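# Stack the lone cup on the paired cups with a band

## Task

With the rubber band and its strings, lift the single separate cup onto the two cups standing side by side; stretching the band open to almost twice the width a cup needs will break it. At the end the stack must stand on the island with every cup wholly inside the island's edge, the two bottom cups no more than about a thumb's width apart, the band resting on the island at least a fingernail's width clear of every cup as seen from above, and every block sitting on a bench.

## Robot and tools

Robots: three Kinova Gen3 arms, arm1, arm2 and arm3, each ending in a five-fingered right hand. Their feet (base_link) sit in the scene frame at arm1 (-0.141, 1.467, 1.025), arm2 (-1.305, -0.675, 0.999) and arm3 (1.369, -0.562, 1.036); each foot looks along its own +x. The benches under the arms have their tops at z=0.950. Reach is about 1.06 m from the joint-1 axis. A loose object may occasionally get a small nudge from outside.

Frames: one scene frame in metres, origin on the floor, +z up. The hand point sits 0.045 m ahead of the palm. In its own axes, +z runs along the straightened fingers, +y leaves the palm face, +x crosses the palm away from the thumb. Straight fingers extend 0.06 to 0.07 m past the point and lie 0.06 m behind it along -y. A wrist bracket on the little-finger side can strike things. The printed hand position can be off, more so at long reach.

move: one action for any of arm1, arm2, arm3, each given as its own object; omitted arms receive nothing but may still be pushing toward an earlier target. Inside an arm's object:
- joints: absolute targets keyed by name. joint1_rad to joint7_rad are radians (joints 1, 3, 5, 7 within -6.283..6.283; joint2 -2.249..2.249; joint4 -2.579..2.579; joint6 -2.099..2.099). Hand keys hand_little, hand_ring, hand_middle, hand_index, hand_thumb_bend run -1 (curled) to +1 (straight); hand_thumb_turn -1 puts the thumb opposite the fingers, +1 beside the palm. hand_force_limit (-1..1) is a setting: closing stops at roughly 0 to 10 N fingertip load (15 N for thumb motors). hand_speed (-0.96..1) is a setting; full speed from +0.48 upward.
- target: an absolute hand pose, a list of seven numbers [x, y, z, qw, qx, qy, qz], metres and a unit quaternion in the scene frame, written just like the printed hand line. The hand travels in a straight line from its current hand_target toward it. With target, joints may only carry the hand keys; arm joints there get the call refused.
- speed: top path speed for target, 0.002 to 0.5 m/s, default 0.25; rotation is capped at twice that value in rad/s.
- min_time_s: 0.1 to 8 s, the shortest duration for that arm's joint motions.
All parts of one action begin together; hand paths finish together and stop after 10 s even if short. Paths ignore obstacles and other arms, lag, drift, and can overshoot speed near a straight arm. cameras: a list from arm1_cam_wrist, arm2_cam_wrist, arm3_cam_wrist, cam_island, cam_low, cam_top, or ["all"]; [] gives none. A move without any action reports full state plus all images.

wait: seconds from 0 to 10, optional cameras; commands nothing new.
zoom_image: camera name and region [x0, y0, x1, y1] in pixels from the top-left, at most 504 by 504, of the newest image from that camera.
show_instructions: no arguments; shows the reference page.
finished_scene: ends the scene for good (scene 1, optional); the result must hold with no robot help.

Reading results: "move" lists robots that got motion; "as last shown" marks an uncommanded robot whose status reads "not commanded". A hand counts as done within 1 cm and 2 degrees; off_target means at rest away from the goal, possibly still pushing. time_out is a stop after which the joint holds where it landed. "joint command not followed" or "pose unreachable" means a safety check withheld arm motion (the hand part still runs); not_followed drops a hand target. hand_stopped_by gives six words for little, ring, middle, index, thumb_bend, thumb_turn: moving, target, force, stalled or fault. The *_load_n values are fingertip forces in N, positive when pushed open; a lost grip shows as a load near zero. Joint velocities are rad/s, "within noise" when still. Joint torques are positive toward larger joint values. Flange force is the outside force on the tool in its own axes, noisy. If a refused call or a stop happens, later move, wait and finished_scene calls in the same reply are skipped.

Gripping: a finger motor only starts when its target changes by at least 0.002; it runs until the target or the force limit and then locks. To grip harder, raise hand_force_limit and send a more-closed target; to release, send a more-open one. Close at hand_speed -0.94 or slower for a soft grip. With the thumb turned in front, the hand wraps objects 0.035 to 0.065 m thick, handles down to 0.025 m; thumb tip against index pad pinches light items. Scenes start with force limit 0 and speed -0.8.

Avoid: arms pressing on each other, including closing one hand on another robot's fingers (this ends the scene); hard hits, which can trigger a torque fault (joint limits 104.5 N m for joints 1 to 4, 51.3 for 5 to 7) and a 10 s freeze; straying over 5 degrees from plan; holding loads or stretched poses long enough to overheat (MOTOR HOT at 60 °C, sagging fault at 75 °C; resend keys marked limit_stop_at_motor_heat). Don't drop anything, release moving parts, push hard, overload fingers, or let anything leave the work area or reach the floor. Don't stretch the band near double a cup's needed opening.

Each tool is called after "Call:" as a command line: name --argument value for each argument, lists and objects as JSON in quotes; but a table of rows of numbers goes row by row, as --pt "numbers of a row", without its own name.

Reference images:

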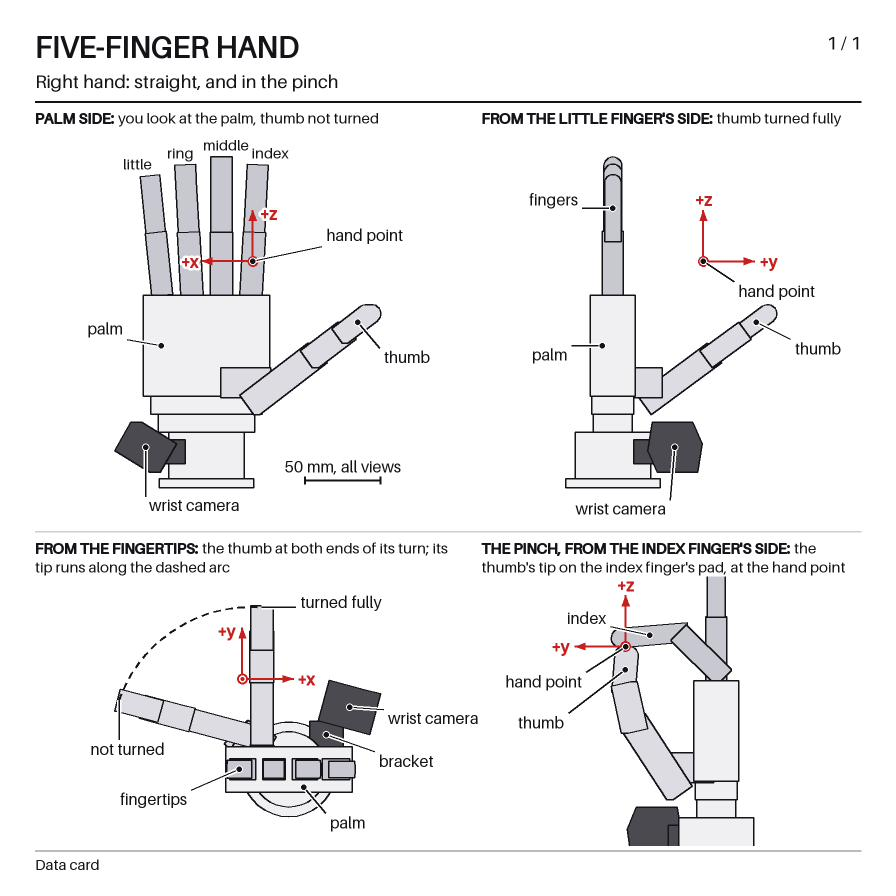

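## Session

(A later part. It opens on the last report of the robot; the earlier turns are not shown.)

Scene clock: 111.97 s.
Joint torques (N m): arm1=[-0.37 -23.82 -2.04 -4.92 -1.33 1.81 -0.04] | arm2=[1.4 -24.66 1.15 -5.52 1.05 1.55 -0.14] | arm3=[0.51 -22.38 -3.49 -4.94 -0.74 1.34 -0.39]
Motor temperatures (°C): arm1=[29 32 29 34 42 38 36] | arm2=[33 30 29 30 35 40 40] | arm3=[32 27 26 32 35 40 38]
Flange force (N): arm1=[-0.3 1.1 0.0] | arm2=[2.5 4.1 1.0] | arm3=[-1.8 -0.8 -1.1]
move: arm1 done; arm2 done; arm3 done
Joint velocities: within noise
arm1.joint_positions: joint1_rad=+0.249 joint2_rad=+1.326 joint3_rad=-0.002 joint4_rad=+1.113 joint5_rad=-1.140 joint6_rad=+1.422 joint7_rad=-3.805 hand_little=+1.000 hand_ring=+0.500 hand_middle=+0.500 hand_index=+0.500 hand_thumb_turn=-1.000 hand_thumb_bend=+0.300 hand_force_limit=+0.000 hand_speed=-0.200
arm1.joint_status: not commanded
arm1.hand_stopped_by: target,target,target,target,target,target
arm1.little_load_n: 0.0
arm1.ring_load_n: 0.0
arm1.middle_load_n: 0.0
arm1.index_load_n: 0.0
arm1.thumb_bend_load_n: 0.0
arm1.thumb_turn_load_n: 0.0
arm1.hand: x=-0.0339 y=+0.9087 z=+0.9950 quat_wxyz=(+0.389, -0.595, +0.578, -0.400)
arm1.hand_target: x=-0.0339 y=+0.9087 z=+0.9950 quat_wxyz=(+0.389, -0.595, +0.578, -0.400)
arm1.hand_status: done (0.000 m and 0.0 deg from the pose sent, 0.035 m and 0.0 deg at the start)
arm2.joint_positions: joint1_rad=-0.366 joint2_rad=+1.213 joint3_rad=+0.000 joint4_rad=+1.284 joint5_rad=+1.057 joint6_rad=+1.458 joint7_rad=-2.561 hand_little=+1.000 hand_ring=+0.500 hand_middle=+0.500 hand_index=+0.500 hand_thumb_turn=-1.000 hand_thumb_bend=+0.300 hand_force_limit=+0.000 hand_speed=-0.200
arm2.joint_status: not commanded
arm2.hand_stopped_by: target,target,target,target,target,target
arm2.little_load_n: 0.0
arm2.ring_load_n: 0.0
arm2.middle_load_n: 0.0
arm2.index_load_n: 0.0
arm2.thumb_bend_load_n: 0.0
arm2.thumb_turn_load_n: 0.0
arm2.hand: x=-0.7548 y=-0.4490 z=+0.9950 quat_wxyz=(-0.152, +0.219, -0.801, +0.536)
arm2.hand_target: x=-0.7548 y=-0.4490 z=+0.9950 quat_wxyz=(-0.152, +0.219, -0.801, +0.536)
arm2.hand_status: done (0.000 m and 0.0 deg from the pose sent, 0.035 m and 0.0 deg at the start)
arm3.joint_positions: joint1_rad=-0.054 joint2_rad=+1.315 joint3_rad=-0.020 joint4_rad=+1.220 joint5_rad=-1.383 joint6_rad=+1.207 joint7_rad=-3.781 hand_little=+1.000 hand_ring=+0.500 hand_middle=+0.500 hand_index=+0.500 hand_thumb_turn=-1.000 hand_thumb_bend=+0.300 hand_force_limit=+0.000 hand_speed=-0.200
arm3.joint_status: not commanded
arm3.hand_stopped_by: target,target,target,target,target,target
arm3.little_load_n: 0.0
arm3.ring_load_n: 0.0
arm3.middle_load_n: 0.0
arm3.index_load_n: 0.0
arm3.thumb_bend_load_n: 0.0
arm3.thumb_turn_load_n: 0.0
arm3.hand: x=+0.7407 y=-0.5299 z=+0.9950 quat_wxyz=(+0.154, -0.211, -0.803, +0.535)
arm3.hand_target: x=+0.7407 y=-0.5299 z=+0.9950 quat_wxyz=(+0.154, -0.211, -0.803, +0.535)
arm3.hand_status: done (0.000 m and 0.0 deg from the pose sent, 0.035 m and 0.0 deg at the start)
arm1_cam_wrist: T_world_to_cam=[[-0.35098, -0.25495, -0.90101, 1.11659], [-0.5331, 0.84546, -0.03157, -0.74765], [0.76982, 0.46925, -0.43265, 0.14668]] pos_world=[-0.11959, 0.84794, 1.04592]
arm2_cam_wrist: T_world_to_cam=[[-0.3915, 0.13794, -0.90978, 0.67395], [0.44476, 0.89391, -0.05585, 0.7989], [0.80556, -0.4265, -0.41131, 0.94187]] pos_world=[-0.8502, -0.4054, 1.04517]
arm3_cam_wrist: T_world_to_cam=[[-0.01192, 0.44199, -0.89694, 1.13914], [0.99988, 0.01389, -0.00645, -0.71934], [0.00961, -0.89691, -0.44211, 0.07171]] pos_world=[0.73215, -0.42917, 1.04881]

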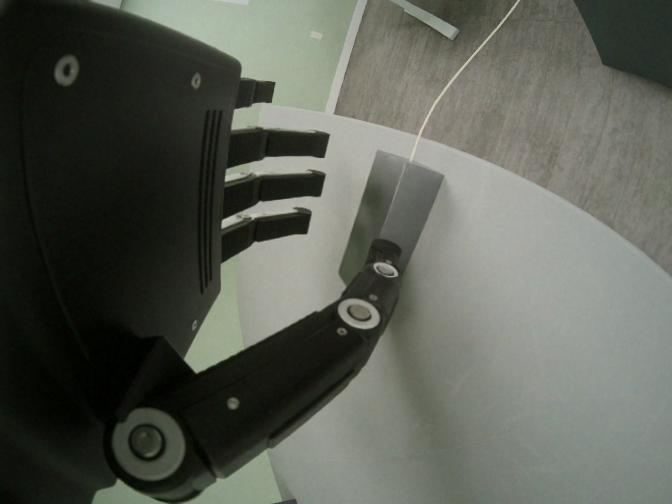

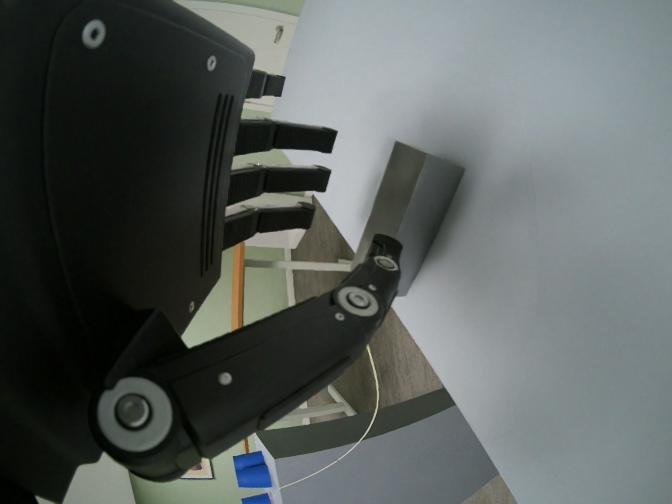

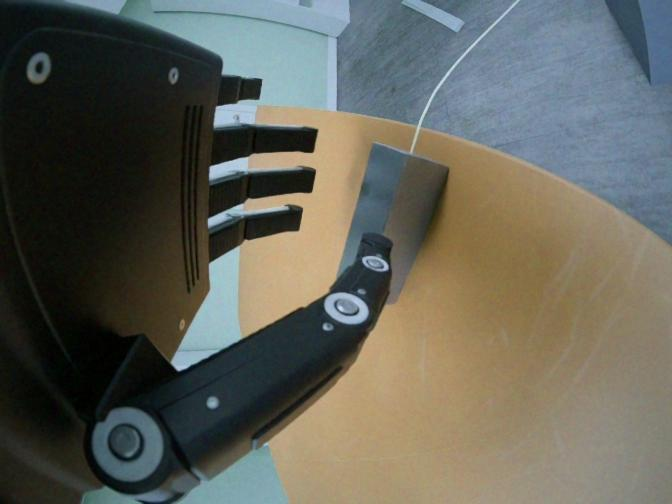

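Call:
move --arm1 '{"target": [-0.0339, 0.9087, 0.976, 0.389, -0.595, 0.578, -0.400], "speed": 0.05}' --arm2 '{"target": [-0.7548, -0.4490, 0.976, -0.152, 0.219, -0.801, 0.536], "speed": 0.05}' --arm3 '{"target": [0.7407, -0.5299, 0.976, 0.154, -0.211, -0.803, 0.535], "speed": 0.05}' --cameras '["arm1_cam_wrist", "arm2_cam_wrist", "arm3_cam_wrist", "cam_low"]'

Call:
zoom_image --camera "arm1_cam_wrist" --region '[280, 130, 480, 330]'

Call:
zoom_image --camera "arm2_cam_wrist" --region '[280, 130, 480, 330]'

Call:
zoom_image --camera "arm3_cam_wrist" --region '[280, 130, 480, 330]'

Scene clock: 117.83 s.
Joint torques (N m): arm1=[-0.33 -23.85 -2.03 -4.87 -1.33 1.84 -0.04] | arm2=[1.38 -24.75 1.2 -5.41 1 1.54 -0.18] | arm3=[0.35 -22.48 -3.68 -4.91 -0.68 1.4 -0.36]
Motor temperatures (°C): arm1=[29 32 29 34 42 38 36] | arm2=[33 30 29 30 35 40 40] | arm3=[32 27 26 32 35 40 38]
Flange force (N): arm1=[-0.6 0.9 0.1] | arm2=[2.6 3.9 1.1] | arm3=[-2.0 -0.8 -1.3]
move: arm1 done; arm2 done; arm3 done
Joint velocities: within noise
arm1.joint_positions: joint1_rad=+0.250 joint2_rad=+1.365 joint3_rad=-0.002 joint4_rad=+1.089 joint5_rad=-1.141 joint6_rad=+1.415 joint7_rad=-3.791 hand_little=+1.000 hand_ring=+0.500 hand_middle=+0.500 hand_index=+0.500 hand_thumb_turn=-1.000 hand_thumb_bend=+0.300 hand_force_limit=+0.000 hand_speed=-0.200
arm1.joint_status: not commanded
arm1.hand_stopped_by: target,target,target,target,target,target
arm1.little_load_n: 0.0
arm1.ring_load_n: 0.0
arm1.middle_load_n: 0.0
arm1.index_load_n: 0.0
arm1.thumb_bend_load_n: 0.0
arm1.thumb_turn_load_n: 0.0
arm1.hand: x=-0.0339 y=+0.9087 z=+0.9760 quat_wxyz=(+0.389, -0.595, +0.578, -0.400)
arm1.hand_target: x=-0.0339 y=+0.9087 z=+0.9760 quat_wxyz=(+0.389, -0.595, +0.578, -0.400)
arm1.hand_status: done (0.000 m and 0.0 deg from the pose sent, 0.019 m and 0.0 deg at the start)
arm2.joint_positions: joint1_rad=-0.366 joint2_rad=+1.252 joint3_rad=+0.000 joint4_rad=+1.266 joint5_rad=+1.059 joint6_rad=+1.447 joint7_rad=-2.579 hand_little=+1.000 hand_ring=+0.500 hand_middle=+0.500 hand_index=+0.500 hand_thumb_turn=-1.000 hand_thumb_bend=+0.300 hand_force_limit=+0.000 hand_speed=-0.200
arm2.joint_status: not commanded
arm2.hand_stopped_by: target,target,target,target,target,target
arm2.little_load_n: 0.0
arm2.ring_load_n: 0.0
arm2.middle_load_n: 0.0
arm2.index_load_n: 0.0
arm2.thumb_bend_load_n: 0.0
arm2.thumb_turn_load_n: 0.0
arm2.hand: x=-0.7548 y=-0.4490 z=+0.9760 quat_wxyz=(-0.152, +0.219, -0.801, +0.536)
arm2.hand_target: x=-0.7548 y=-0.4490 z=+0.9760 quat_wxyz=(-0.152, +0.219, -0.801, +0.536)
arm2.hand_status: done (0.000 m and 0.0 deg from the pose sent, 0.019 m and 0.0 deg at the start)
arm3.joint_positions: joint1_rad=-0.053 joint2_rad=+1.354 joint3_rad=-0.022 joint4_rad=+1.196 joint5_rad=-1.387 joint6_rad=+1.203 joint7_rad=-3.765 hand_little=+1.000 hand_ring=+0.500 hand_middle=+0.500 hand_index=+0.500 hand_thumb_turn=-1.000 hand_thumb_bend=+0.300 hand_force_limit=+0.000 hand_speed=-0.200
arm3.joint_status: not commanded
arm3.hand_stopped_by: target,target,target,target,target,target
arm3.little_load_n: 0.0
arm3.ring_load_n: 0.0
arm3.middle_load_n: 0.0
arm3.index_load_n: 0.0
arm3.thumb_bend_load_n: 0.0
arm3.thumb_turn_load_n: 0.0
arm3.hand: x=+0.7407 y=-0.5299 z=+0.9760 quat_wxyz=(+0.154, -0.211, -0.803, +0.535)
arm3.hand_target: x=+0.7407 y=-0.5299 z=+0.9760 quat_wxyz=(+0.154, -0.211, -0.803, +0.535)
arm3.hand_status: done (0.000 m and 0.0 deg from the pose sent, 0.019 m and 0.0 deg at the start)
arm1_cam_wrist: T_world_to_cam=[[-0.35098, -0.25495, -0.90101, 1.09947], [-0.5331, 0.84546, -0.03157, -0.74824], [0.76982, 0.46925, -0.43265, 0.13846]] pos_world=[-0.11959, 0.84794, 1.02692]
arm2_cam_wrist: T_world_to_cam=[[-0.39137, 0.13802, -0.90983, 0.65685], [0.44482, 0.89389, -0.05574, 0.79776], [0.80559, -0.42652, -0.41123, 0.93399]] pos_world=[-0.8502, -0.4054, 1.02617]
arm3_cam_wrist: T_world_to_cam=[[-0.01184, 0.44211, -0.89688, 1.12202], [0.99988, 0.01386, -0.00636, -0.71956], [0.00961, -0.89685, -0.44223, 0.06346]] pos_world=[0.73215, -0.42917, 1.02981]

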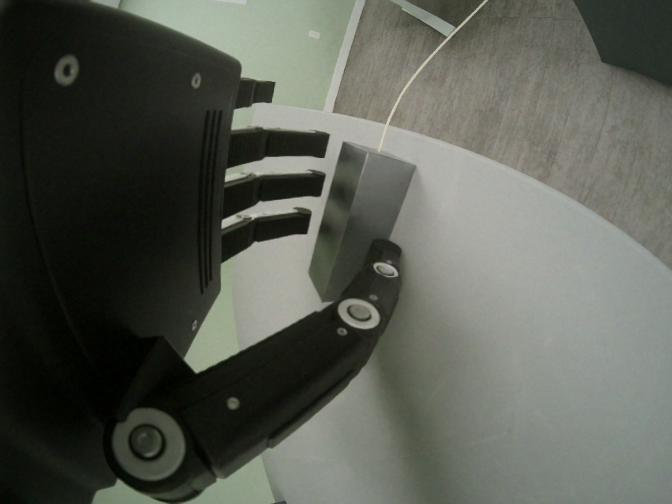

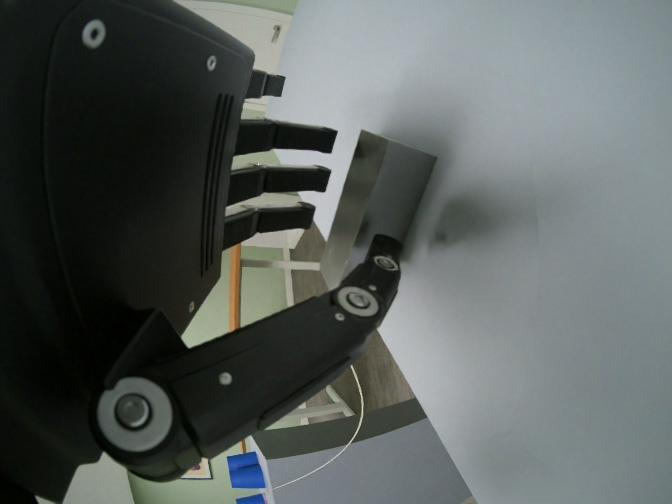

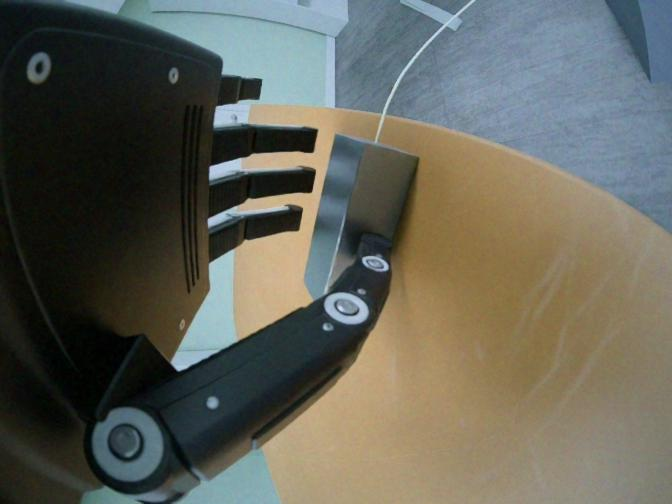

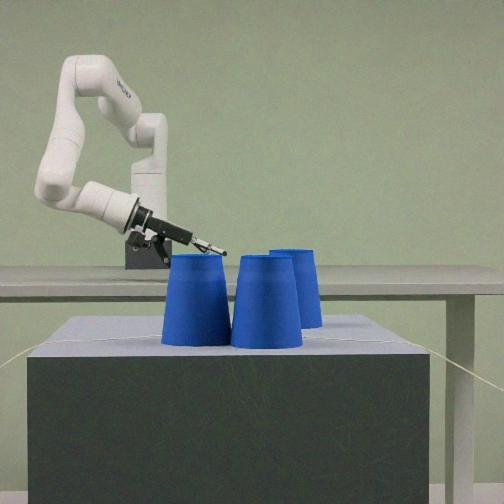

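Scaled by 2.520 from the camera's image (finer frame: 960x720).

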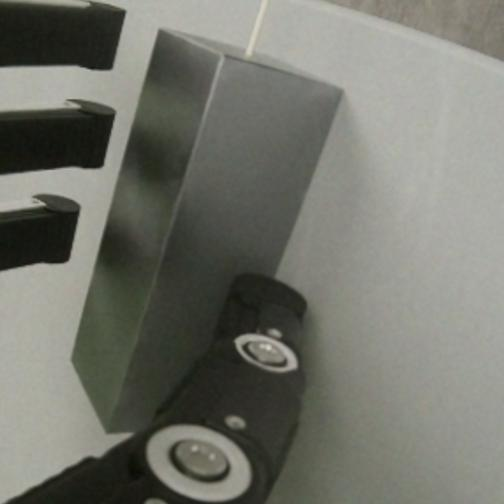

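Scaled by 2.520 from the camera's image (finer frame: 960x720).

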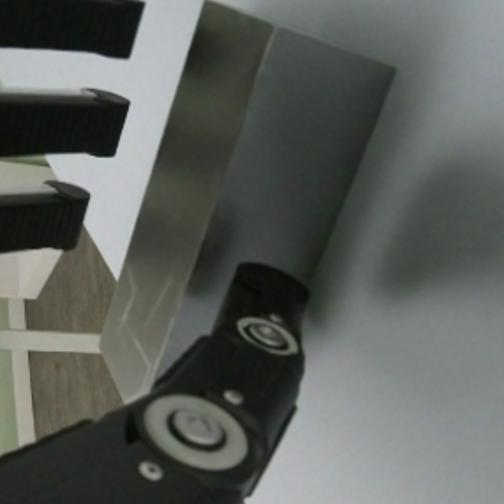

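Scaled by 2.520 from the camera's image (finer frame: 960x720).

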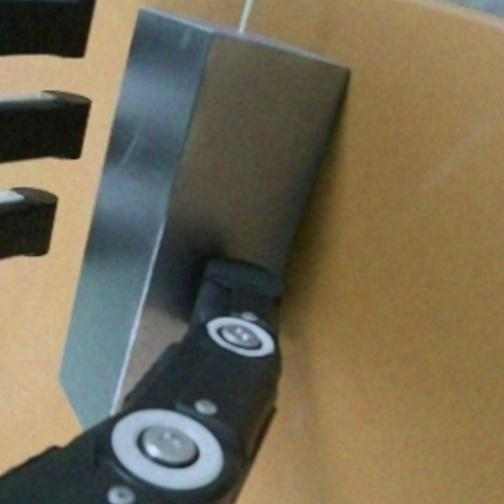

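Call:
move --arm1 '{"joints": {"hand_index": -0.2, "hand_middle": -0.2, "hand_force_limit": -0.3, "hand_speed": -0.94}}' --arm2 '{"joints": {"hand_index": -0.2, "hand_middle": -0.2, "hand_force_limit": -0.3, "hand_speed": -0.94}}' --arm3 '{"joints": {"hand_index": -0.2, "hand_middle": -0.2, "hand_force_limit": -0.3, "hand_speed": -0.94}}' --cameras '["arm1_cam_wrist", "arm2_cam_wrist", "arm3_cam_wrist"]'

Call:
zoom_image --camera "arm1_cam_wrist" --region '[280, 130, 480, 330]'

Call:
zoom_image --camera "arm2_cam_wrist" --region '[280, 130, 480, 330]'

Call:
zoom_image --camera "arm3_cam_wrist" --region '[280, 130, 480, 330]'

Scene clock: 126.90 s.
Joint torques (N m): arm1=[-0.26 -21.93 -1.2 -4.63 -0.86 0.88 0.07] | arm2=[1.39 -23.14 0.41 -4.95 0.52 1.01 -0.1] | arm3=[0.35 -21.14 -3.13 -4.6 -0.5 0.86 -0.3]
Motor temperatures (°C): arm1=[29 32 29 34 42 38 36] | arm2=[33 30 29 30 35 40 40] | arm3=[32 27 26 32 35 40 38]
Flange force (N): arm1=[-1.0 -2.8 -1.5] | arm2=[2.3 1.2 0.0] | arm3=[-2.1 -3.1 -2.5]
move: arm1 off_target; arm2 off_target; arm3 off_target
Joint velocities: within noise
arm1.joint_positions: joint1_rad=+0.250 joint2_rad=+1.365 joint3_rad=-0.003 joint4_rad=+1.089 joint5_rad=-1.141 joint6_rad=+1.415 joint7_rad=-3.791 hand_little=+1.000 hand_ring=+0.500 hand_middle=+0.034 hand_index=+0.028 hand_thumb_turn=-1.000 hand_thumb_bend=+0.301 hand_force_limit=-0.300 hand_speed=-0.940
arm1.joint_status: hand_middle off_target (ended at +0.034, target -0.200); hand_index off_target (ended at +0.028, target -0.200); the others done
arm1.hand_stopped_by: target,target,force,force,target,target
arm1.little_load_n: 0.0
arm1.ring_load_n: 0.0
arm1.middle_load_n: 4.5
arm1.index_load_n: 3.5
arm1.thumb_bend_load_n: 2.0
arm1.thumb_turn_load_n: 0.0
arm1.hand: x=-0.0339 y=+0.9087 z=+0.9760 quat_wxyz=(+0.389, -0.595, +0.578, -0.400)
arm1.hand_target: x=-0.0339 y=+0.9087 z=+0.9760 quat_wxyz=(+0.389, -0.595, +0.578, -0.400)
arm1.hand_status: not commanded
arm2.joint_positions: joint1_rad=-0.366 joint2_rad=+1.252 joint3_rad=+0.000 joint4_rad=+1.266 joint5_rad=+1.059 joint6_rad=+1.447 joint7_rad=-2.579 hand_little=+1.000 hand_ring=+0.500 hand_middle=+0.039 hand_index=+0.033 hand_thumb_turn=-1.000 hand_thumb_bend=+0.300 hand_force_limit=-0.300 hand_speed=-0.940
arm2.joint_status: hand_middle off_target (ended at +0.039, target -0.200); hand_index off_target (ended at +0.033, target -0.200); the others done
arm2.hand_stopped_by: target,target,force,force,target,target
arm2.little_load_n: 0.0
arm2.ring_load_n: -0.5
arm2.middle_load_n: 4.0
arm2.index_load_n: 4.0
arm2.thumb_bend_load_n: 2.0
arm2.thumb_turn_load_n: 0.0
arm2.hand: x=-0.7548 y=-0.4490 z=+0.9760 quat_wxyz=(-0.152, +0.219, -0.801, +0.536)
arm2.hand_target: x=-0.7548 y=-0.4490 z=+0.9760 quat_wxyz=(-0.152, +0.219, -0.801, +0.536)
arm2.hand_status: not commanded
arm3.joint_positions: joint1_rad=-0.053 joint2_rad=+1.354 joint3_rad=-0.022 joint4_rad=+1.196 joint5_rad=-1.387 joint6_rad=+1.203 joint7_rad=-3.765 hand_little=+1.000 hand_ring=+0.500 hand_middle=+0.039 hand_index=+0.033 hand_thumb_turn=-1.000 hand_thumb_bend=+0.301 hand_force_limit=-0.300 hand_speed=-0.940
arm3.joint_status: hand_middle off_target (ended at +0.039, target -0.200); hand_index off_target (ended at +0.033, target -0.200); the others done
arm3.hand_stopped_by: target,target,force,force,target,target
arm3.little_load_n: 0.0
arm3.ring_load_n: 0.0
arm3.middle_load_n: 4.5
arm3.index_load_n: 4.0
arm3.thumb_bend_load_n: 3.5
arm3.thumb_turn_load_n: 0.0
arm3.hand: x=+0.7407 y=-0.5299 z=+0.9760 quat_wxyz=(+0.154, -0.211, -0.803, +0.535)
arm3.hand_target: x=+0.7407 y=-0.5299 z=+0.9760 quat_wxyz=(+0.154, -0.211, -0.803, +0.535)
arm3.hand_status: not commanded
arm1_cam_wrist: T_world_to_cam=[[-0.35095, -0.25493, -0.90102, 1.09947], [-0.53306, 0.84549, -0.03159, -0.74824], [0.76986, 0.46922, -0.43262, 0.13846]] pos_world=[-0.11959, 0.84794, 1.02692]
arm2_cam_wrist: T_world_to_cam=[[-0.39139, 0.13789, -0.90983, 0.65682], [0.44473, 0.89392, -0.05584, 0.79776], [0.80562, -0.42648, -0.4112, 0.93392]] pos_world=[-0.8501, -0.4054, 1.02617]
arm3_cam_wrist: T_world_to_cam=[[-0.01188, 0.442, -0.89694, 1.12211], [0.99988, 0.01379, -0.00645, -0.7195], [0.00951, -0.89691, -0.44211, 0.0633]] pos_world=[0.73215, -0.42927, 1.02981]

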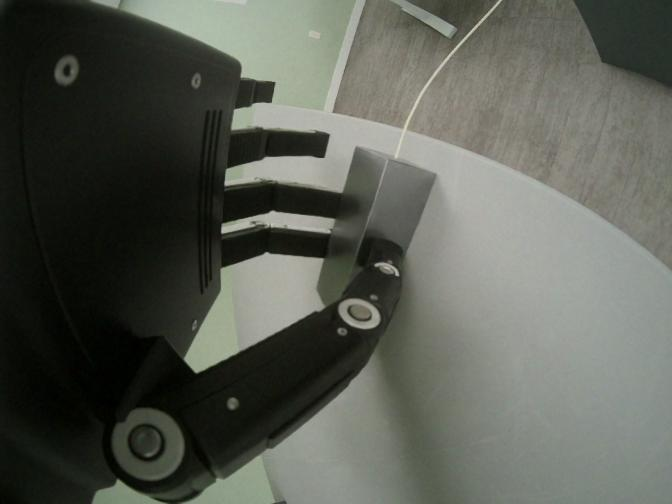

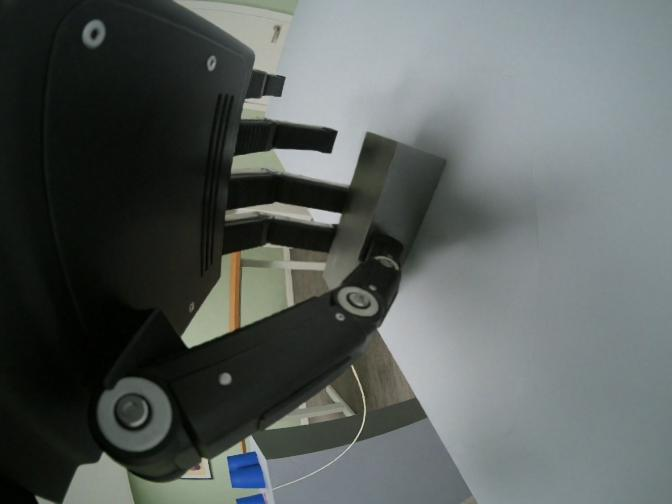

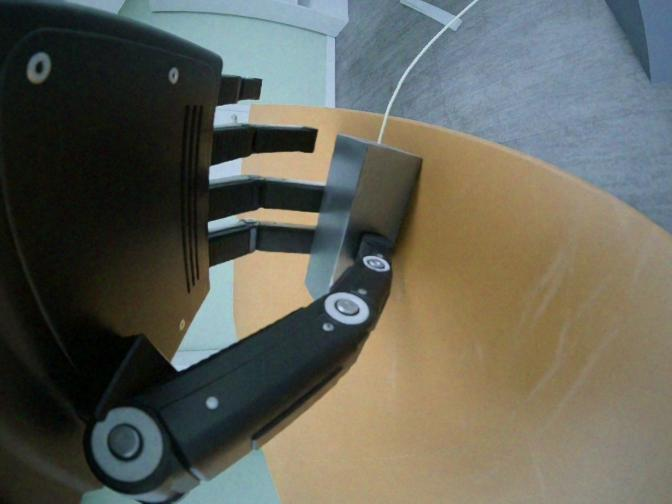

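Scaled by 2.520 from the camera's image (finer frame: 960x720).

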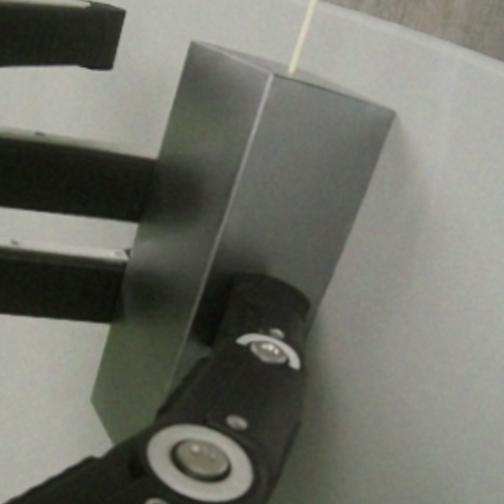

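Scaled by 2.520 from the camera's image (finer frame: 960x720).

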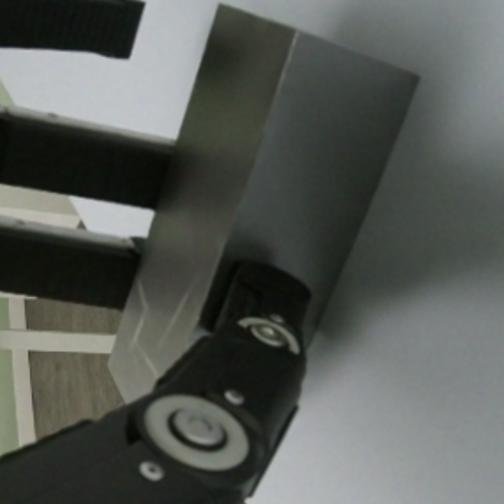

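Scaled by 2.520 from the camera's image (finer frame: 960x720).

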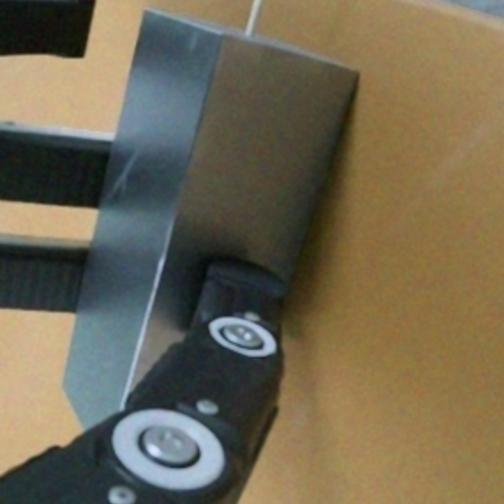

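Call:
move --arm1 '{"joints": {"hand_ring": -0.1, "hand_force_limit": -0.8, "hand_speed": -0.92}}' --arm2 '{"joints": {"hand_ring": -0.1, "hand_force_limit": -0.8, "hand_speed": -0.92}}' --arm3 '{"joints": {"hand_ring": -0.1, "hand_force_limit": -0.8, "hand_speed": -0.92}}'

Call:
move --arm1 '{"target": [-0.0339, 0.9087, 1.0, 0.389, -0.595, 0.578, -0.400], "speed": 0.05}' --arm2 '{"target": [-0.7548, -0.4490, 1.0, -0.152, 0.219, -0.801, 0.536], "speed": 0.05}' --arm3 '{"target": [0.7407, -0.5299, 1.0, 0.154, -0.211, -0.803, 0.535], "speed": 0.05}' --cameras '["all"]'

Scene clock: 135.17 s.
Joint torques (N m): arm1=[-0.25 -21.7 -0.98 -4.39 -0.66 0.86 0.02] | arm2=[1.29 -22.87 0.24 -5.25 0.59 0.66 -0.13] | arm3=[0.28 -20.78 -3.02 -4.26 -0.27 0.89 -0.32]
Motor temperatures (°C): arm1=[29 32 29 34 42 38 36] | arm2=[33 30 29 30 35 40 40] | arm3=[32 28 26 32 35 40 38]
Flange force (N): arm1=[-0.4 -2.9 -1.5] | arm2=[3.4 0.1 -0.3] | arm3=[-1.4 -3.3 -2.3]
move: arm1 off_target; arm2 off_target; arm3 off_target
Joint velocities: within noise
arm1.joint_positions: joint1_rad=+0.250 joint2_rad=+1.365 joint3_rad=-0.002 joint4_rad=+1.089 joint5_rad=-1.141 joint6_rad=+1.415 joint7_rad=-3.791 hand_little=+1.000 hand_ring=+0.037 hand_middle=+0.034 hand_index=+0.028 hand_thumb_turn=-1.000 hand_thumb_bend=+0.301 hand_force_limit=-0.800 hand_speed=-0.920
arm1.joint_status: hand_ring off_target (ended at +0.037, target -0.100); the others done
arm1.hand_stopped_by: target,force,force,force,target,target
arm1.little_load_n: -0.5
arm1.ring_load_n: 1.5
arm1.middle_load_n: 4.0
arm1.index_load_n: 3.5
arm1.thumb_bend_load_n: 2.5
arm1.thumb_turn_load_n: 0.0
arm1.hand: x=-0.0339 y=+0.9087 z=+0.9760 quat_wxyz=(+0.389, -0.595, +0.578, -0.400)
arm1.hand_target: x=-0.0339 y=+0.9087 z=+0.9760 quat_wxyz=(+0.389, -0.595, +0.578, -0.400)
arm1.hand_status: not commanded
arm2.joint_positions: joint1_rad=-0.366 joint2_rad=+1.252 joint3_rad=+0.000 joint4_rad=+1.266 joint5_rad=+1.059 joint6_rad=+1.447 joint7_rad=-2.579 hand_little=+1.000 hand_ring=+0.037 hand_middle=+0.039 hand_index=+0.033 hand_thumb_turn=-1.000 hand_thumb_bend=+0.300 hand_force_limit=-0.800 hand_speed=-0.920
arm2.joint_status: hand_ring off_target (ended at +0.037, target -0.100); the others done
arm2.hand_stopped_by: target,force,force,force,target,target
arm2.little_load_n: 0.0
arm2.ring_load_n: 2.0
arm2.middle_load_n: 3.5
arm2.index_load_n: 4.0
arm2.thumb_bend_load_n: 1.5
arm2.thumb_turn_load_n: 0.0
arm2.hand: x=-0.7548 y=-0.4490 z=+0.9760 quat_wxyz=(-0.152, +0.219, -0.801, +0.536)
arm2.hand_target: x=-0.7548 y=-0.4490 z=+0.9760 quat_wxyz=(-0.152, +0.219, -0.801, +0.536)
arm2.hand_status: not commanded
arm3.joint_positions: joint1_rad=-0.053 joint2_rad=+1.354 joint3_rad=-0.022 joint4_rad=+1.196 joint5_rad=-1.387 joint6_rad=+1.203 joint7_rad=-3.765 hand_little=+1.000 hand_ring=+0.037 hand_middle=+0.039 hand_index=+0.033 hand_thumb_turn=-1.000 hand_thumb_bend=+0.301 hand_force_limit=-0.800 hand_speed=-0.920
arm3.joint_status: hand_ring off_target (ended at +0.037, target -0.100); the others done
arm3.hand_stopped_by: target,force,force,force,target,target
arm3.little_load_n: 0.0
arm3.ring_load_n: 1.0
arm3.middle_load_n: 4.0
arm3.index_load_n: 4.0
arm3.thumb_bend_load_n: 4.5
arm3.thumb_turn_load_n: 0.0
arm3.hand: x=+0.7407 y=-0.5299 z=+0.9760 quat_wxyz=(+0.154, -0.211, -0.803, +0.535)
arm3.hand_target: x=+0.7407 y=-0.5299 z=+0.9760 quat_wxyz=(+0.154, -0.211, -0.803, +0.535)
arm3.hand_status: not commanded
pictures: none

Scene clock: 136.13 s.
Joint torques (N m): arm1=[-0.34 -24.49 -2.32 -5.11 -1.57 2.07 -0.04] | arm2=[1.4 -25.26 1.48 -5.7 1.24 1.84 -0.17] | arm3=[0.42 -23.11 -3.9 -5.24 -0.96 1.71 -0.39]
Motor temperatures (°C): arm1=[29 32 29 34 42 38 36] | arm2=[33 30 29 30 35 40 40] | arm3=[32 28 26 32 35 40 38]
Flange force (N): arm1=[-0.3 2.2 0.5] | arm2=[2.5 5.3 1.5] | arm3=[-2.0 0.4 -0.6]
move: arm1 done; arm2 done; arm3 done
Joint velocities: within noise
arm1.joint_positions: joint1_rad=+0.249 joint2_rad=+1.316 joint3_rad=-0.002 joint4_rad=+1.119 joint5_rad=-1.139 joint6_rad=+1.424 joint7_rad=-3.809 hand_little=+1.000 hand_ring=+0.037 hand_middle=+0.034 hand_index=+0.028 hand_thumb_turn=-1.000 hand_thumb_bend=+0.301 hand_force_limit=-0.800 hand_speed=-0.920
arm1.joint_status: not commanded
arm1.hand_stopped_by: target,force,force,force,target,target
arm1.little_load_n: 0.0
arm1.ring_load_n: 0.0
arm1.middle_load_n: 3.5
arm1.index_load_n: 2.0
arm1.thumb_bend_load_n: 4.5
arm1.thumb_turn_load_n: 0.0
arm1.hand: x=-0.0339 y=+0.9087 z=+1.0000 quat_wxyz=(+0.389, -0.595, +0.578, -0.400)
arm1.hand_target: x=-0.0339 y=+0.9087 z=+1.0000 quat_wxyz=(+0.389, -0.595, +0.578, -0.400)
arm1.hand_status: done (0.000 m and 0.0 deg from the pose sent, 0.024 m and 0.0 deg at the start)
arm2.joint_positions: joint1_rad=-0.366 joint2_rad=+1.203 joint3_rad=+0.000 joint4_rad=+1.288 joint5_rad=+1.056 joint6_rad=+1.460 joint7_rad=-2.556 hand_little=+1.000 hand_ring=+0.037 hand_middle=+0.039 hand_index=+0.033 hand_thumb_turn=-1.000 hand_thumb_bend=+0.301 hand_force_limit=-0.800 hand_speed=-0.920
arm2.joint_status: not commanded
arm2.hand_stopped_by: target,force,force,force,target,target
arm2.little_load_n: 0.0
arm2.ring_load_n: 0.5
arm2.middle_load_n: 2.5
arm2.index_load_n: 2.5
arm2.thumb_bend_load_n: 5.5
arm2.thumb_turn_load_n: 0.0
arm2.hand: x=-0.7548 y=-0.4490 z=+1.0000 quat_wxyz=(-0.152, +0.219, -0.801, +0.536)
arm2.hand_target: x=-0.7548 y=-0.4490 z=+1.0000 quat_wxyz=(-0.152, +0.219, -0.801, +0.536)
arm2.hand_status: done (0.000 m and 0.0 deg from the pose sent, 0.024 m and 0.0 deg at the start)
arm3.joint_positions: joint1_rad=-0.054 joint2_rad=+1.304 joint3_rad=-0.020 joint4_rad=+1.226 joint5_rad=-1.382 joint6_rad=+1.208 joint7_rad=-3.786 hand_little=+1.000 hand_ring=+0.037 hand_middle=+0.039 hand_index=+0.033 hand_thumb_turn=-1.000 hand_thumb_bend=+0.301 hand_force_limit=-0.800 hand_speed=-0.920
arm3.joint_status: not commanded
arm3.hand_stopped_by: target,force,force,force,target,target
arm3.little_load_n: 0.0
arm3.ring_load_n: 0.5
arm3.middle_load_n: 3.0
arm3.index_load_n: 3.0
arm3.thumb_bend_load_n: 7.0
arm3.thumb_turn_load_n: 0.0
arm3.hand: x=+0.7407 y=-0.5299 z=+1.0000 quat_wxyz=(+0.154, -0.211, -0.803, +0.535)
arm3.hand_target: x=+0.7407 y=-0.5299 z=+1.0000 quat_wxyz=(+0.154, -0.211, -0.803, +0.535)
arm3.hand_status: done (0.000 m and 0.0 deg from the pose sent, 0.024 m and 0.0 deg at the start)
pictures: arm1_cam_wrist, arm2_cam_wrist, arm3_cam_wrist, cam_island, cam_low, cam_top
arm1_cam_wrist: T_world_to_cam=[[-0.35098, -0.25495, -0.90101, 1.12109], [-0.5331, 0.84546, -0.03157, -0.74749], [0.76982, 0.46925, -0.43265, 0.14884]] pos_world=[-0.11959, 0.84794, 1.05092]
arm2_cam_wrist: T_world_to_cam=[[-0.39141, 0.13794, -0.90982, 0.67862], [0.44478, 0.8939, -0.05582, 0.79916], [0.80559, -0.42652, -0.41123, 0.94386]] pos_world=[-0.8502, -0.4054, 1.05017]
arm3_cam_wrist: T_world_to_cam=[[-0.01184, 0.44211, -0.89688, 1.14355], [0.99988, 0.01386, -0.00636, -0.71941], [0.00961, -0.89685, -0.44223, 0.07408]] pos_world=[0.73215, -0.42917, 1.05381]

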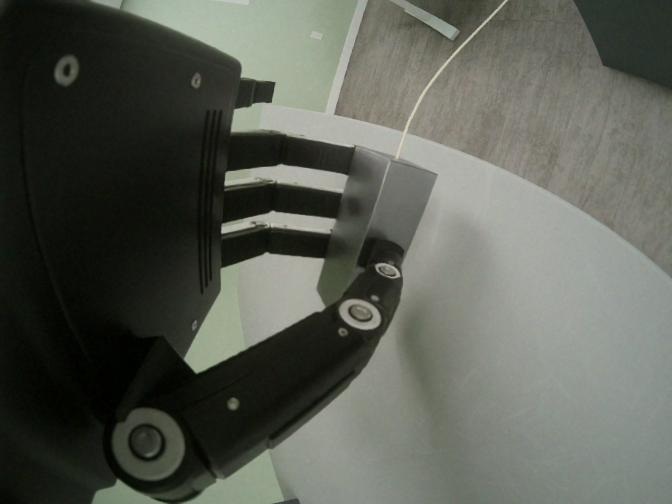

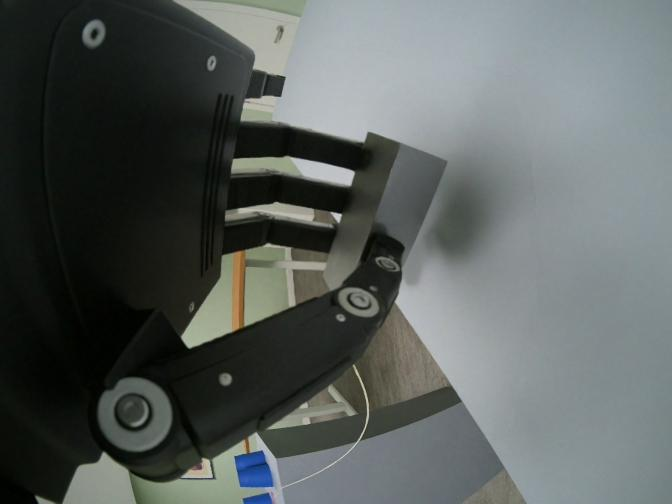

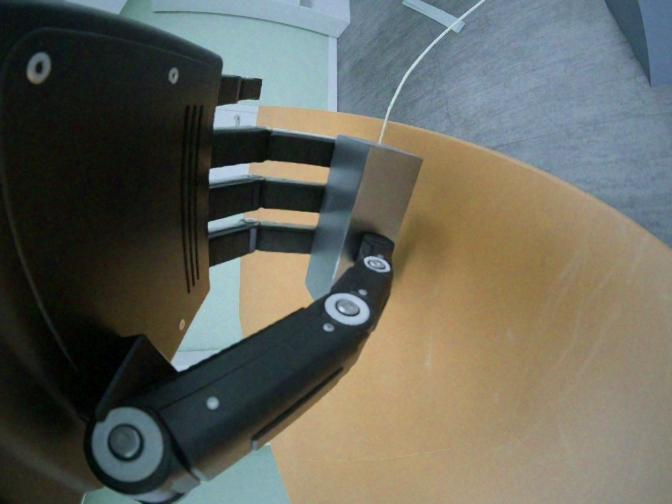

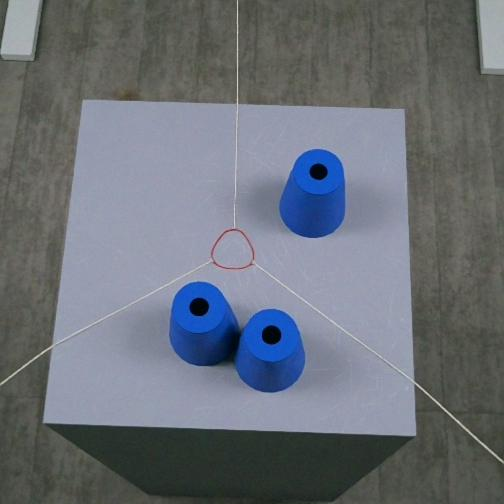

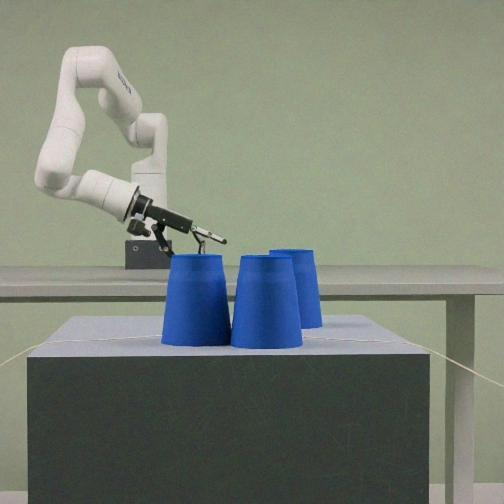

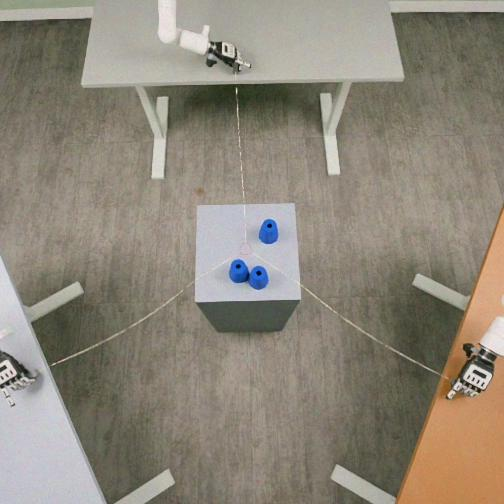

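Call:
move --arm1 '{"target": [-0.0064, 0.9108, 1.1035, 0.389, -0.595, 0.578, -0.400], "speed": 0.1}' --arm2 '{"target": [-0.7557, -0.4243, 1.1035, -0.152, 0.219, -0.801, 0.536], "speed": 0.1}' --arm3 '{"target": [0.7807, -0.4428, 1.1035, 0.154, -0.211, -0.803, 0.535], "speed": 0.1}' --cameras '["cam_island", "cam_low", "cam_top"]'

Scene clock: 153.40 s.
Joint torques (N m): arm1=[-0.36 -23.7 -2.21 -5.81 -1.76 1.92 -0.03] | arm2=[1.38 -25.17 1.23 -6.91 1.58 1.56 -0.18] | arm3=[0.39 -22.76 -3.38 -5.87 -1.27 1.37 -0.36]
Motor temperatures (°C): arm1=[29 33 29 34 42 38 36] | arm2=[33 30 29 30 35 40 40] | arm3=[32 28 26 32 35 41 38]
Flange force (N): arm1=[-0.1 2.2 0.5] | arm2=[1.6 5.6 1.2] | arm3=[-1.7 0.7 -0.3]
move: arm1 done; arm2 done; arm3 done
Joint velocities: within noise
arm1.joint_positions: joint1_rad=+0.209 joint2_rad=+1.106 joint3_rad=-0.009 joint4_rad=+1.231 joint5_rad=-1.152 joint6_rad=+1.432 joint7_rad=-3.913 hand_little=+1.000 hand_ring=+0.037 hand_middle=+0.034 hand_index=+0.028 hand_thumb_turn=-1.000 hand_thumb_bend=+0.301 hand_force_limit=-0.800 hand_speed=-0.920
arm1.joint_status: not commanded
arm1.hand_stopped_by: target,force,force,force,target,target
arm1.little_load_n: 0.0
arm1.ring_load_n: 0.0
arm1.middle_load_n: 3.0
arm1.index_load_n: 2.0
arm1.thumb_bend_load_n: 4.5
arm1.thumb_turn_load_n: 0.0
arm1.hand: x=-0.0064 y=+0.9108 z=+1.1035 quat_wxyz=(+0.389, -0.595, +0.578, -0.400)
arm1.hand_target: x=-0.0064 y=+0.9108 z=+1.1035 quat_wxyz=(+0.389, -0.595, +0.578, -0.400)
arm1.hand_status: done (0.000 m and 0.0 deg from the pose sent, 0.107 m and 0.0 deg at the start)
arm2.joint_positions: joint1_rad=-0.391 joint2_rad=+1.044 joint3_rad=-0.004 joint4_rad=+1.246 joint5_rad=+1.031 joint6_rad=+1.580 joint7_rad=-2.392 hand_little=+1.000 hand_ring=+0.037 hand_middle=+0.039 hand_index=+0.033 hand_thumb_turn=-1.000 hand_thumb_bend=+0.301 hand_force_limit=-0.800 hand_speed=-0.920
arm2.joint_status: not commanded
arm2.hand_stopped_by: target,force,force,force,target,target
arm2.little_load_n: 0.0
arm2.ring_load_n: 0.5
arm2.middle_load_n: 2.5
arm2.index_load_n: 2.5
arm2.thumb_bend_load_n: 5.5
arm2.thumb_turn_load_n: 0.0
arm2.hand: x=-0.7557 y=-0.4243 z=+1.1035 quat_wxyz=(-0.152, +0.219, -0.801, +0.536)
arm2.hand_target: x=-0.7557 y=-0.4243 z=+1.1035 quat_wxyz=(-0.152, +0.219, -0.801, +0.536)
arm2.hand_status: done (0.000 m and 0.0 deg from the pose sent, 0.106 m and 0.0 deg at the start)
arm3.joint_positions: joint1_rad=+0.074 joint2_rad=+1.132 joint3_rad=+0.048 joint4_rad=+1.231 joint5_rad=-1.269 joint6_rad=+1.390 joint7_rad=-3.915 hand_little=+1.000 hand_ring=+0.037 hand_middle=+0.039 hand_index=+0.033 hand_thumb_turn=-1.000 hand_thumb_bend=+0.301 hand_force_limit=-0.800 hand_speed=-0.920
arm3.joint_status: not commanded
arm3.hand_stopped_by: target,force,force,force,target,target
arm3.little_load_n: 0.0
arm3.ring_load_n: 0.5
arm3.middle_load_n: 3.0
arm3.index_load_n: 3.0
arm3.thumb_bend_load_n: 6.5
arm3.thumb_turn_load_n: 0.0
arm3.hand: x=+0.7807 y=-0.4428 z=+1.1035 quat_wxyz=(+0.154, -0.211, -0.803, +0.535)
arm3.hand_target: x=+0.7807 y=-0.4428 z=+1.1035 quat_wxyz=(+0.154, -0.211, -0.803, +0.535)
arm3.hand_status: done (0.000 m and 0.0 deg from the pose sent, 0.141 m and 0.0 deg at the start)

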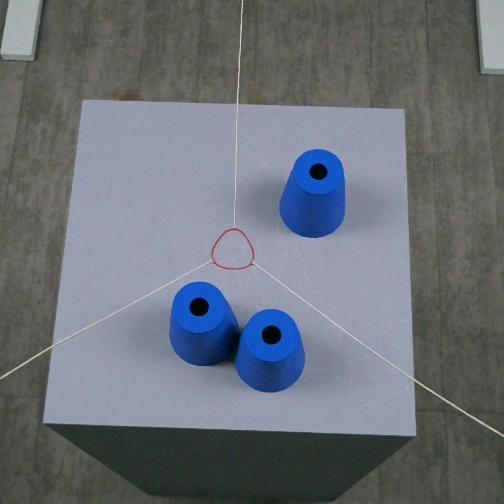

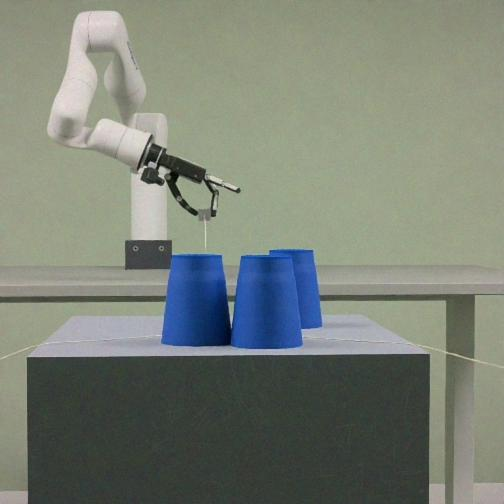

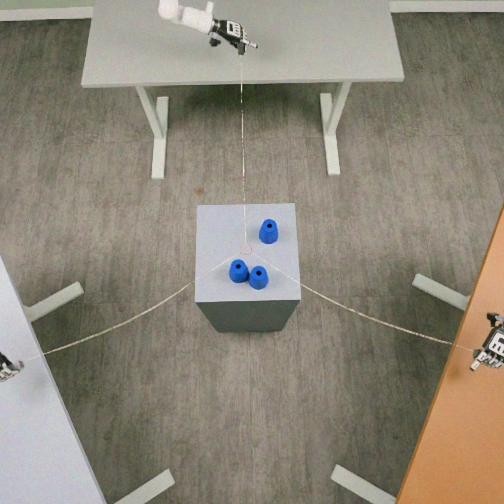

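Call:
move --arm1 '{"target": [-0.0064, 0.9308, 1.1035, 0.389, -0.595, 0.578, -0.400], "speed": 0.08}' --arm2 '{"target": [-0.7730, -0.4343, 1.1035, -0.152, 0.219, -0.801, 0.536], "speed": 0.08}' --arm3 '{"target": [0.7980, -0.4528, 1.1035, 0.154, -0.211, -0.803, 0.535], "speed": 0.08}' --cameras '["cam_island", "cam_low", "cam_top"]'

Scene clock: 157.27 s.
Joint torques (N m): arm1=[-0.3 -22.97 -2.21 -5.42 -1.62 2.02 -0.05] | arm2=[1.37 -24.47 1.14 -6.56 1.49 1.66 -0.16] | arm3=[0.44 -22.04 -3.31 -5.49 -1.18 1.51 -0.36]
Motor temperatures (°C): arm1=[29 33 29 34 42 38 36] | arm2=[33 30 29 30 35 40 40] | arm3=[32 28 26 32 35 41 38]
Flange force (N): arm1=[-0.2 2.2 0.6] | arm2=[1.7 5.7 1.3] | arm3=[-1.7 0.6 -0.2]
move: arm1 done; arm2 done; arm3 done
Joint velocities: within noise
arm1.joint_positions: joint1_rad=+0.217 joint2_rad=+1.073 joint3_rad=-0.012 joint4_rad=+1.322 joint5_rad=-1.154 joint6_rad=+1.412 joint7_rad=-3.859 hand_little=+1.000 hand_ring=+0.037 hand_middle=+0.034 hand_index=+0.028 hand_thumb_turn=-1.000 hand_thumb_bend=+0.301 hand_force_limit=-0.800 hand_speed=-0.920
arm1.joint_status: not commanded
arm1.hand_stopped_by: target,force,force,force,target,target
arm1.little_load_n: 0.0
arm1.ring_load_n: 0.0
arm1.middle_load_n: 3.0
arm1.index_load_n: 2.0
arm1.thumb_bend_load_n: 4.5
arm1.thumb_turn_load_n: 0.0
arm1.hand: x=-0.0064 y=+0.9308 z=+1.1035 quat_wxyz=(+0.389, -0.595, +0.578, -0.400)
arm1.hand_target: x=-0.0064 y=+0.9308 z=+1.1035 quat_wxyz=(+0.389, -0.595, +0.578, -0.400)
arm1.hand_status: done (0.000 m and 0.0 deg from the pose sent, 0.020 m and 0.0 deg at the start)
arm2.joint_positions: joint1_rad=-0.401 joint2_rad=+1.010 joint3_rad=-0.010 joint4_rad=+1.333 joint5_rad=+1.025 joint6_rad=+1.564 joint7_rad=-2.445 hand_little=+1.000 hand_ring=+0.037 hand_middle=+0.039 hand_index=+0.033 hand_thumb_turn=-1.000 hand_thumb_bend=+0.301 hand_force_limit=-0.800 hand_speed=-0.920
arm2.joint_status: not commanded
arm2.hand_stopped_by: target,force,force,force,target,target
arm2.little_load_n: 0.0
arm2.ring_load_n: 0.5
arm2.middle_load_n: 2.5
arm2.index_load_n: 2.5
arm2.thumb_bend_load_n: 5.0
arm2.thumb_turn_load_n: 0.0
arm2.hand: x=-0.7730 y=-0.4343 z=+1.1035 quat_wxyz=(-0.152, +0.219, -0.801, +0.536)
arm2.hand_target: x=-0.7730 y=-0.4343 z=+1.1035 quat_wxyz=(-0.152, +0.219, -0.801, +0.536)
arm2.hand_status: done (0.000 m and 0.0 deg from the pose sent, 0.020 m and 0.0 deg at the start)
arm3.joint_positions: joint1_rad=+0.078 joint2_rad=+1.098 joint3_rad=+0.043 joint4_rad=+1.323 joint5_rad=-1.274 joint6_rad=+1.372 joint7_rad=-3.859 hand_little=+1.000 hand_ring=+0.037 hand_middle=+0.039 hand_index=+0.033 hand_thumb_turn=-1.000 hand_thumb_bend=+0.301 hand_force_limit=-0.800 hand_speed=-0.920
arm3.joint_status: not commanded
arm3.hand_stopped_by: target,force,force,force,target,target
arm3.little_load_n: -0.5
arm3.ring_load_n: 0.0
arm3.middle_load_n: 3.0
arm3.index_load_n: 2.5
arm3.thumb_bend_load_n: 6.5
arm3.thumb_turn_load_n: 0.0
arm3.hand: x=+0.7980 y=-0.4528 z=+1.1035 quat_wxyz=(+0.154, -0.211, -0.803, +0.535)
arm3.hand_target: x=+0.7980 y=-0.4528 z=+1.1035 quat_wxyz=(+0.154, -0.211, -0.803, +0.535)
arm3.hand_status: done (0.000 m and 0.0 deg from the pose sent, 0.020 m and 0.0 deg at the start)

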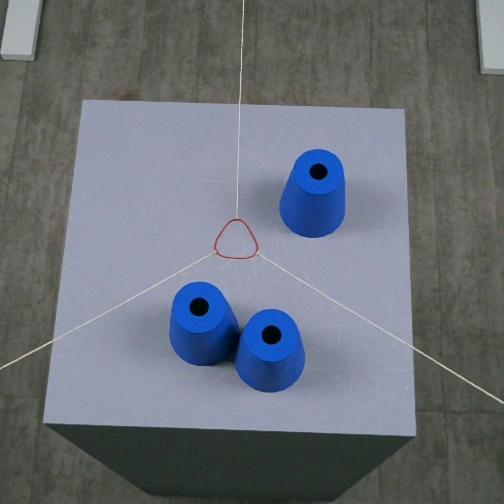

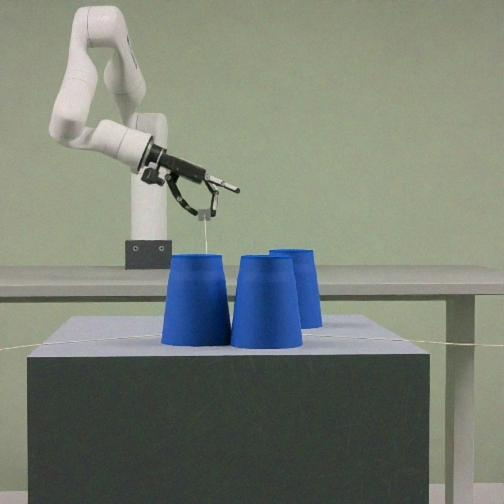

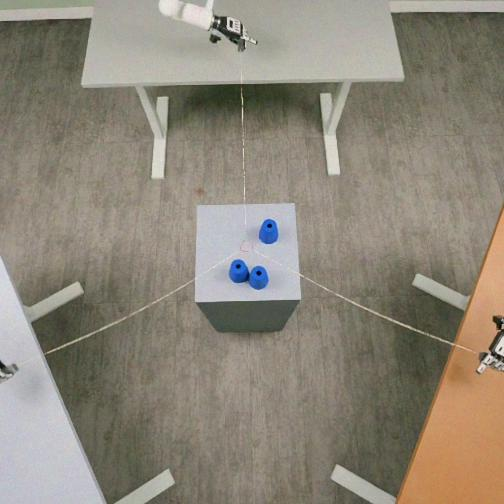

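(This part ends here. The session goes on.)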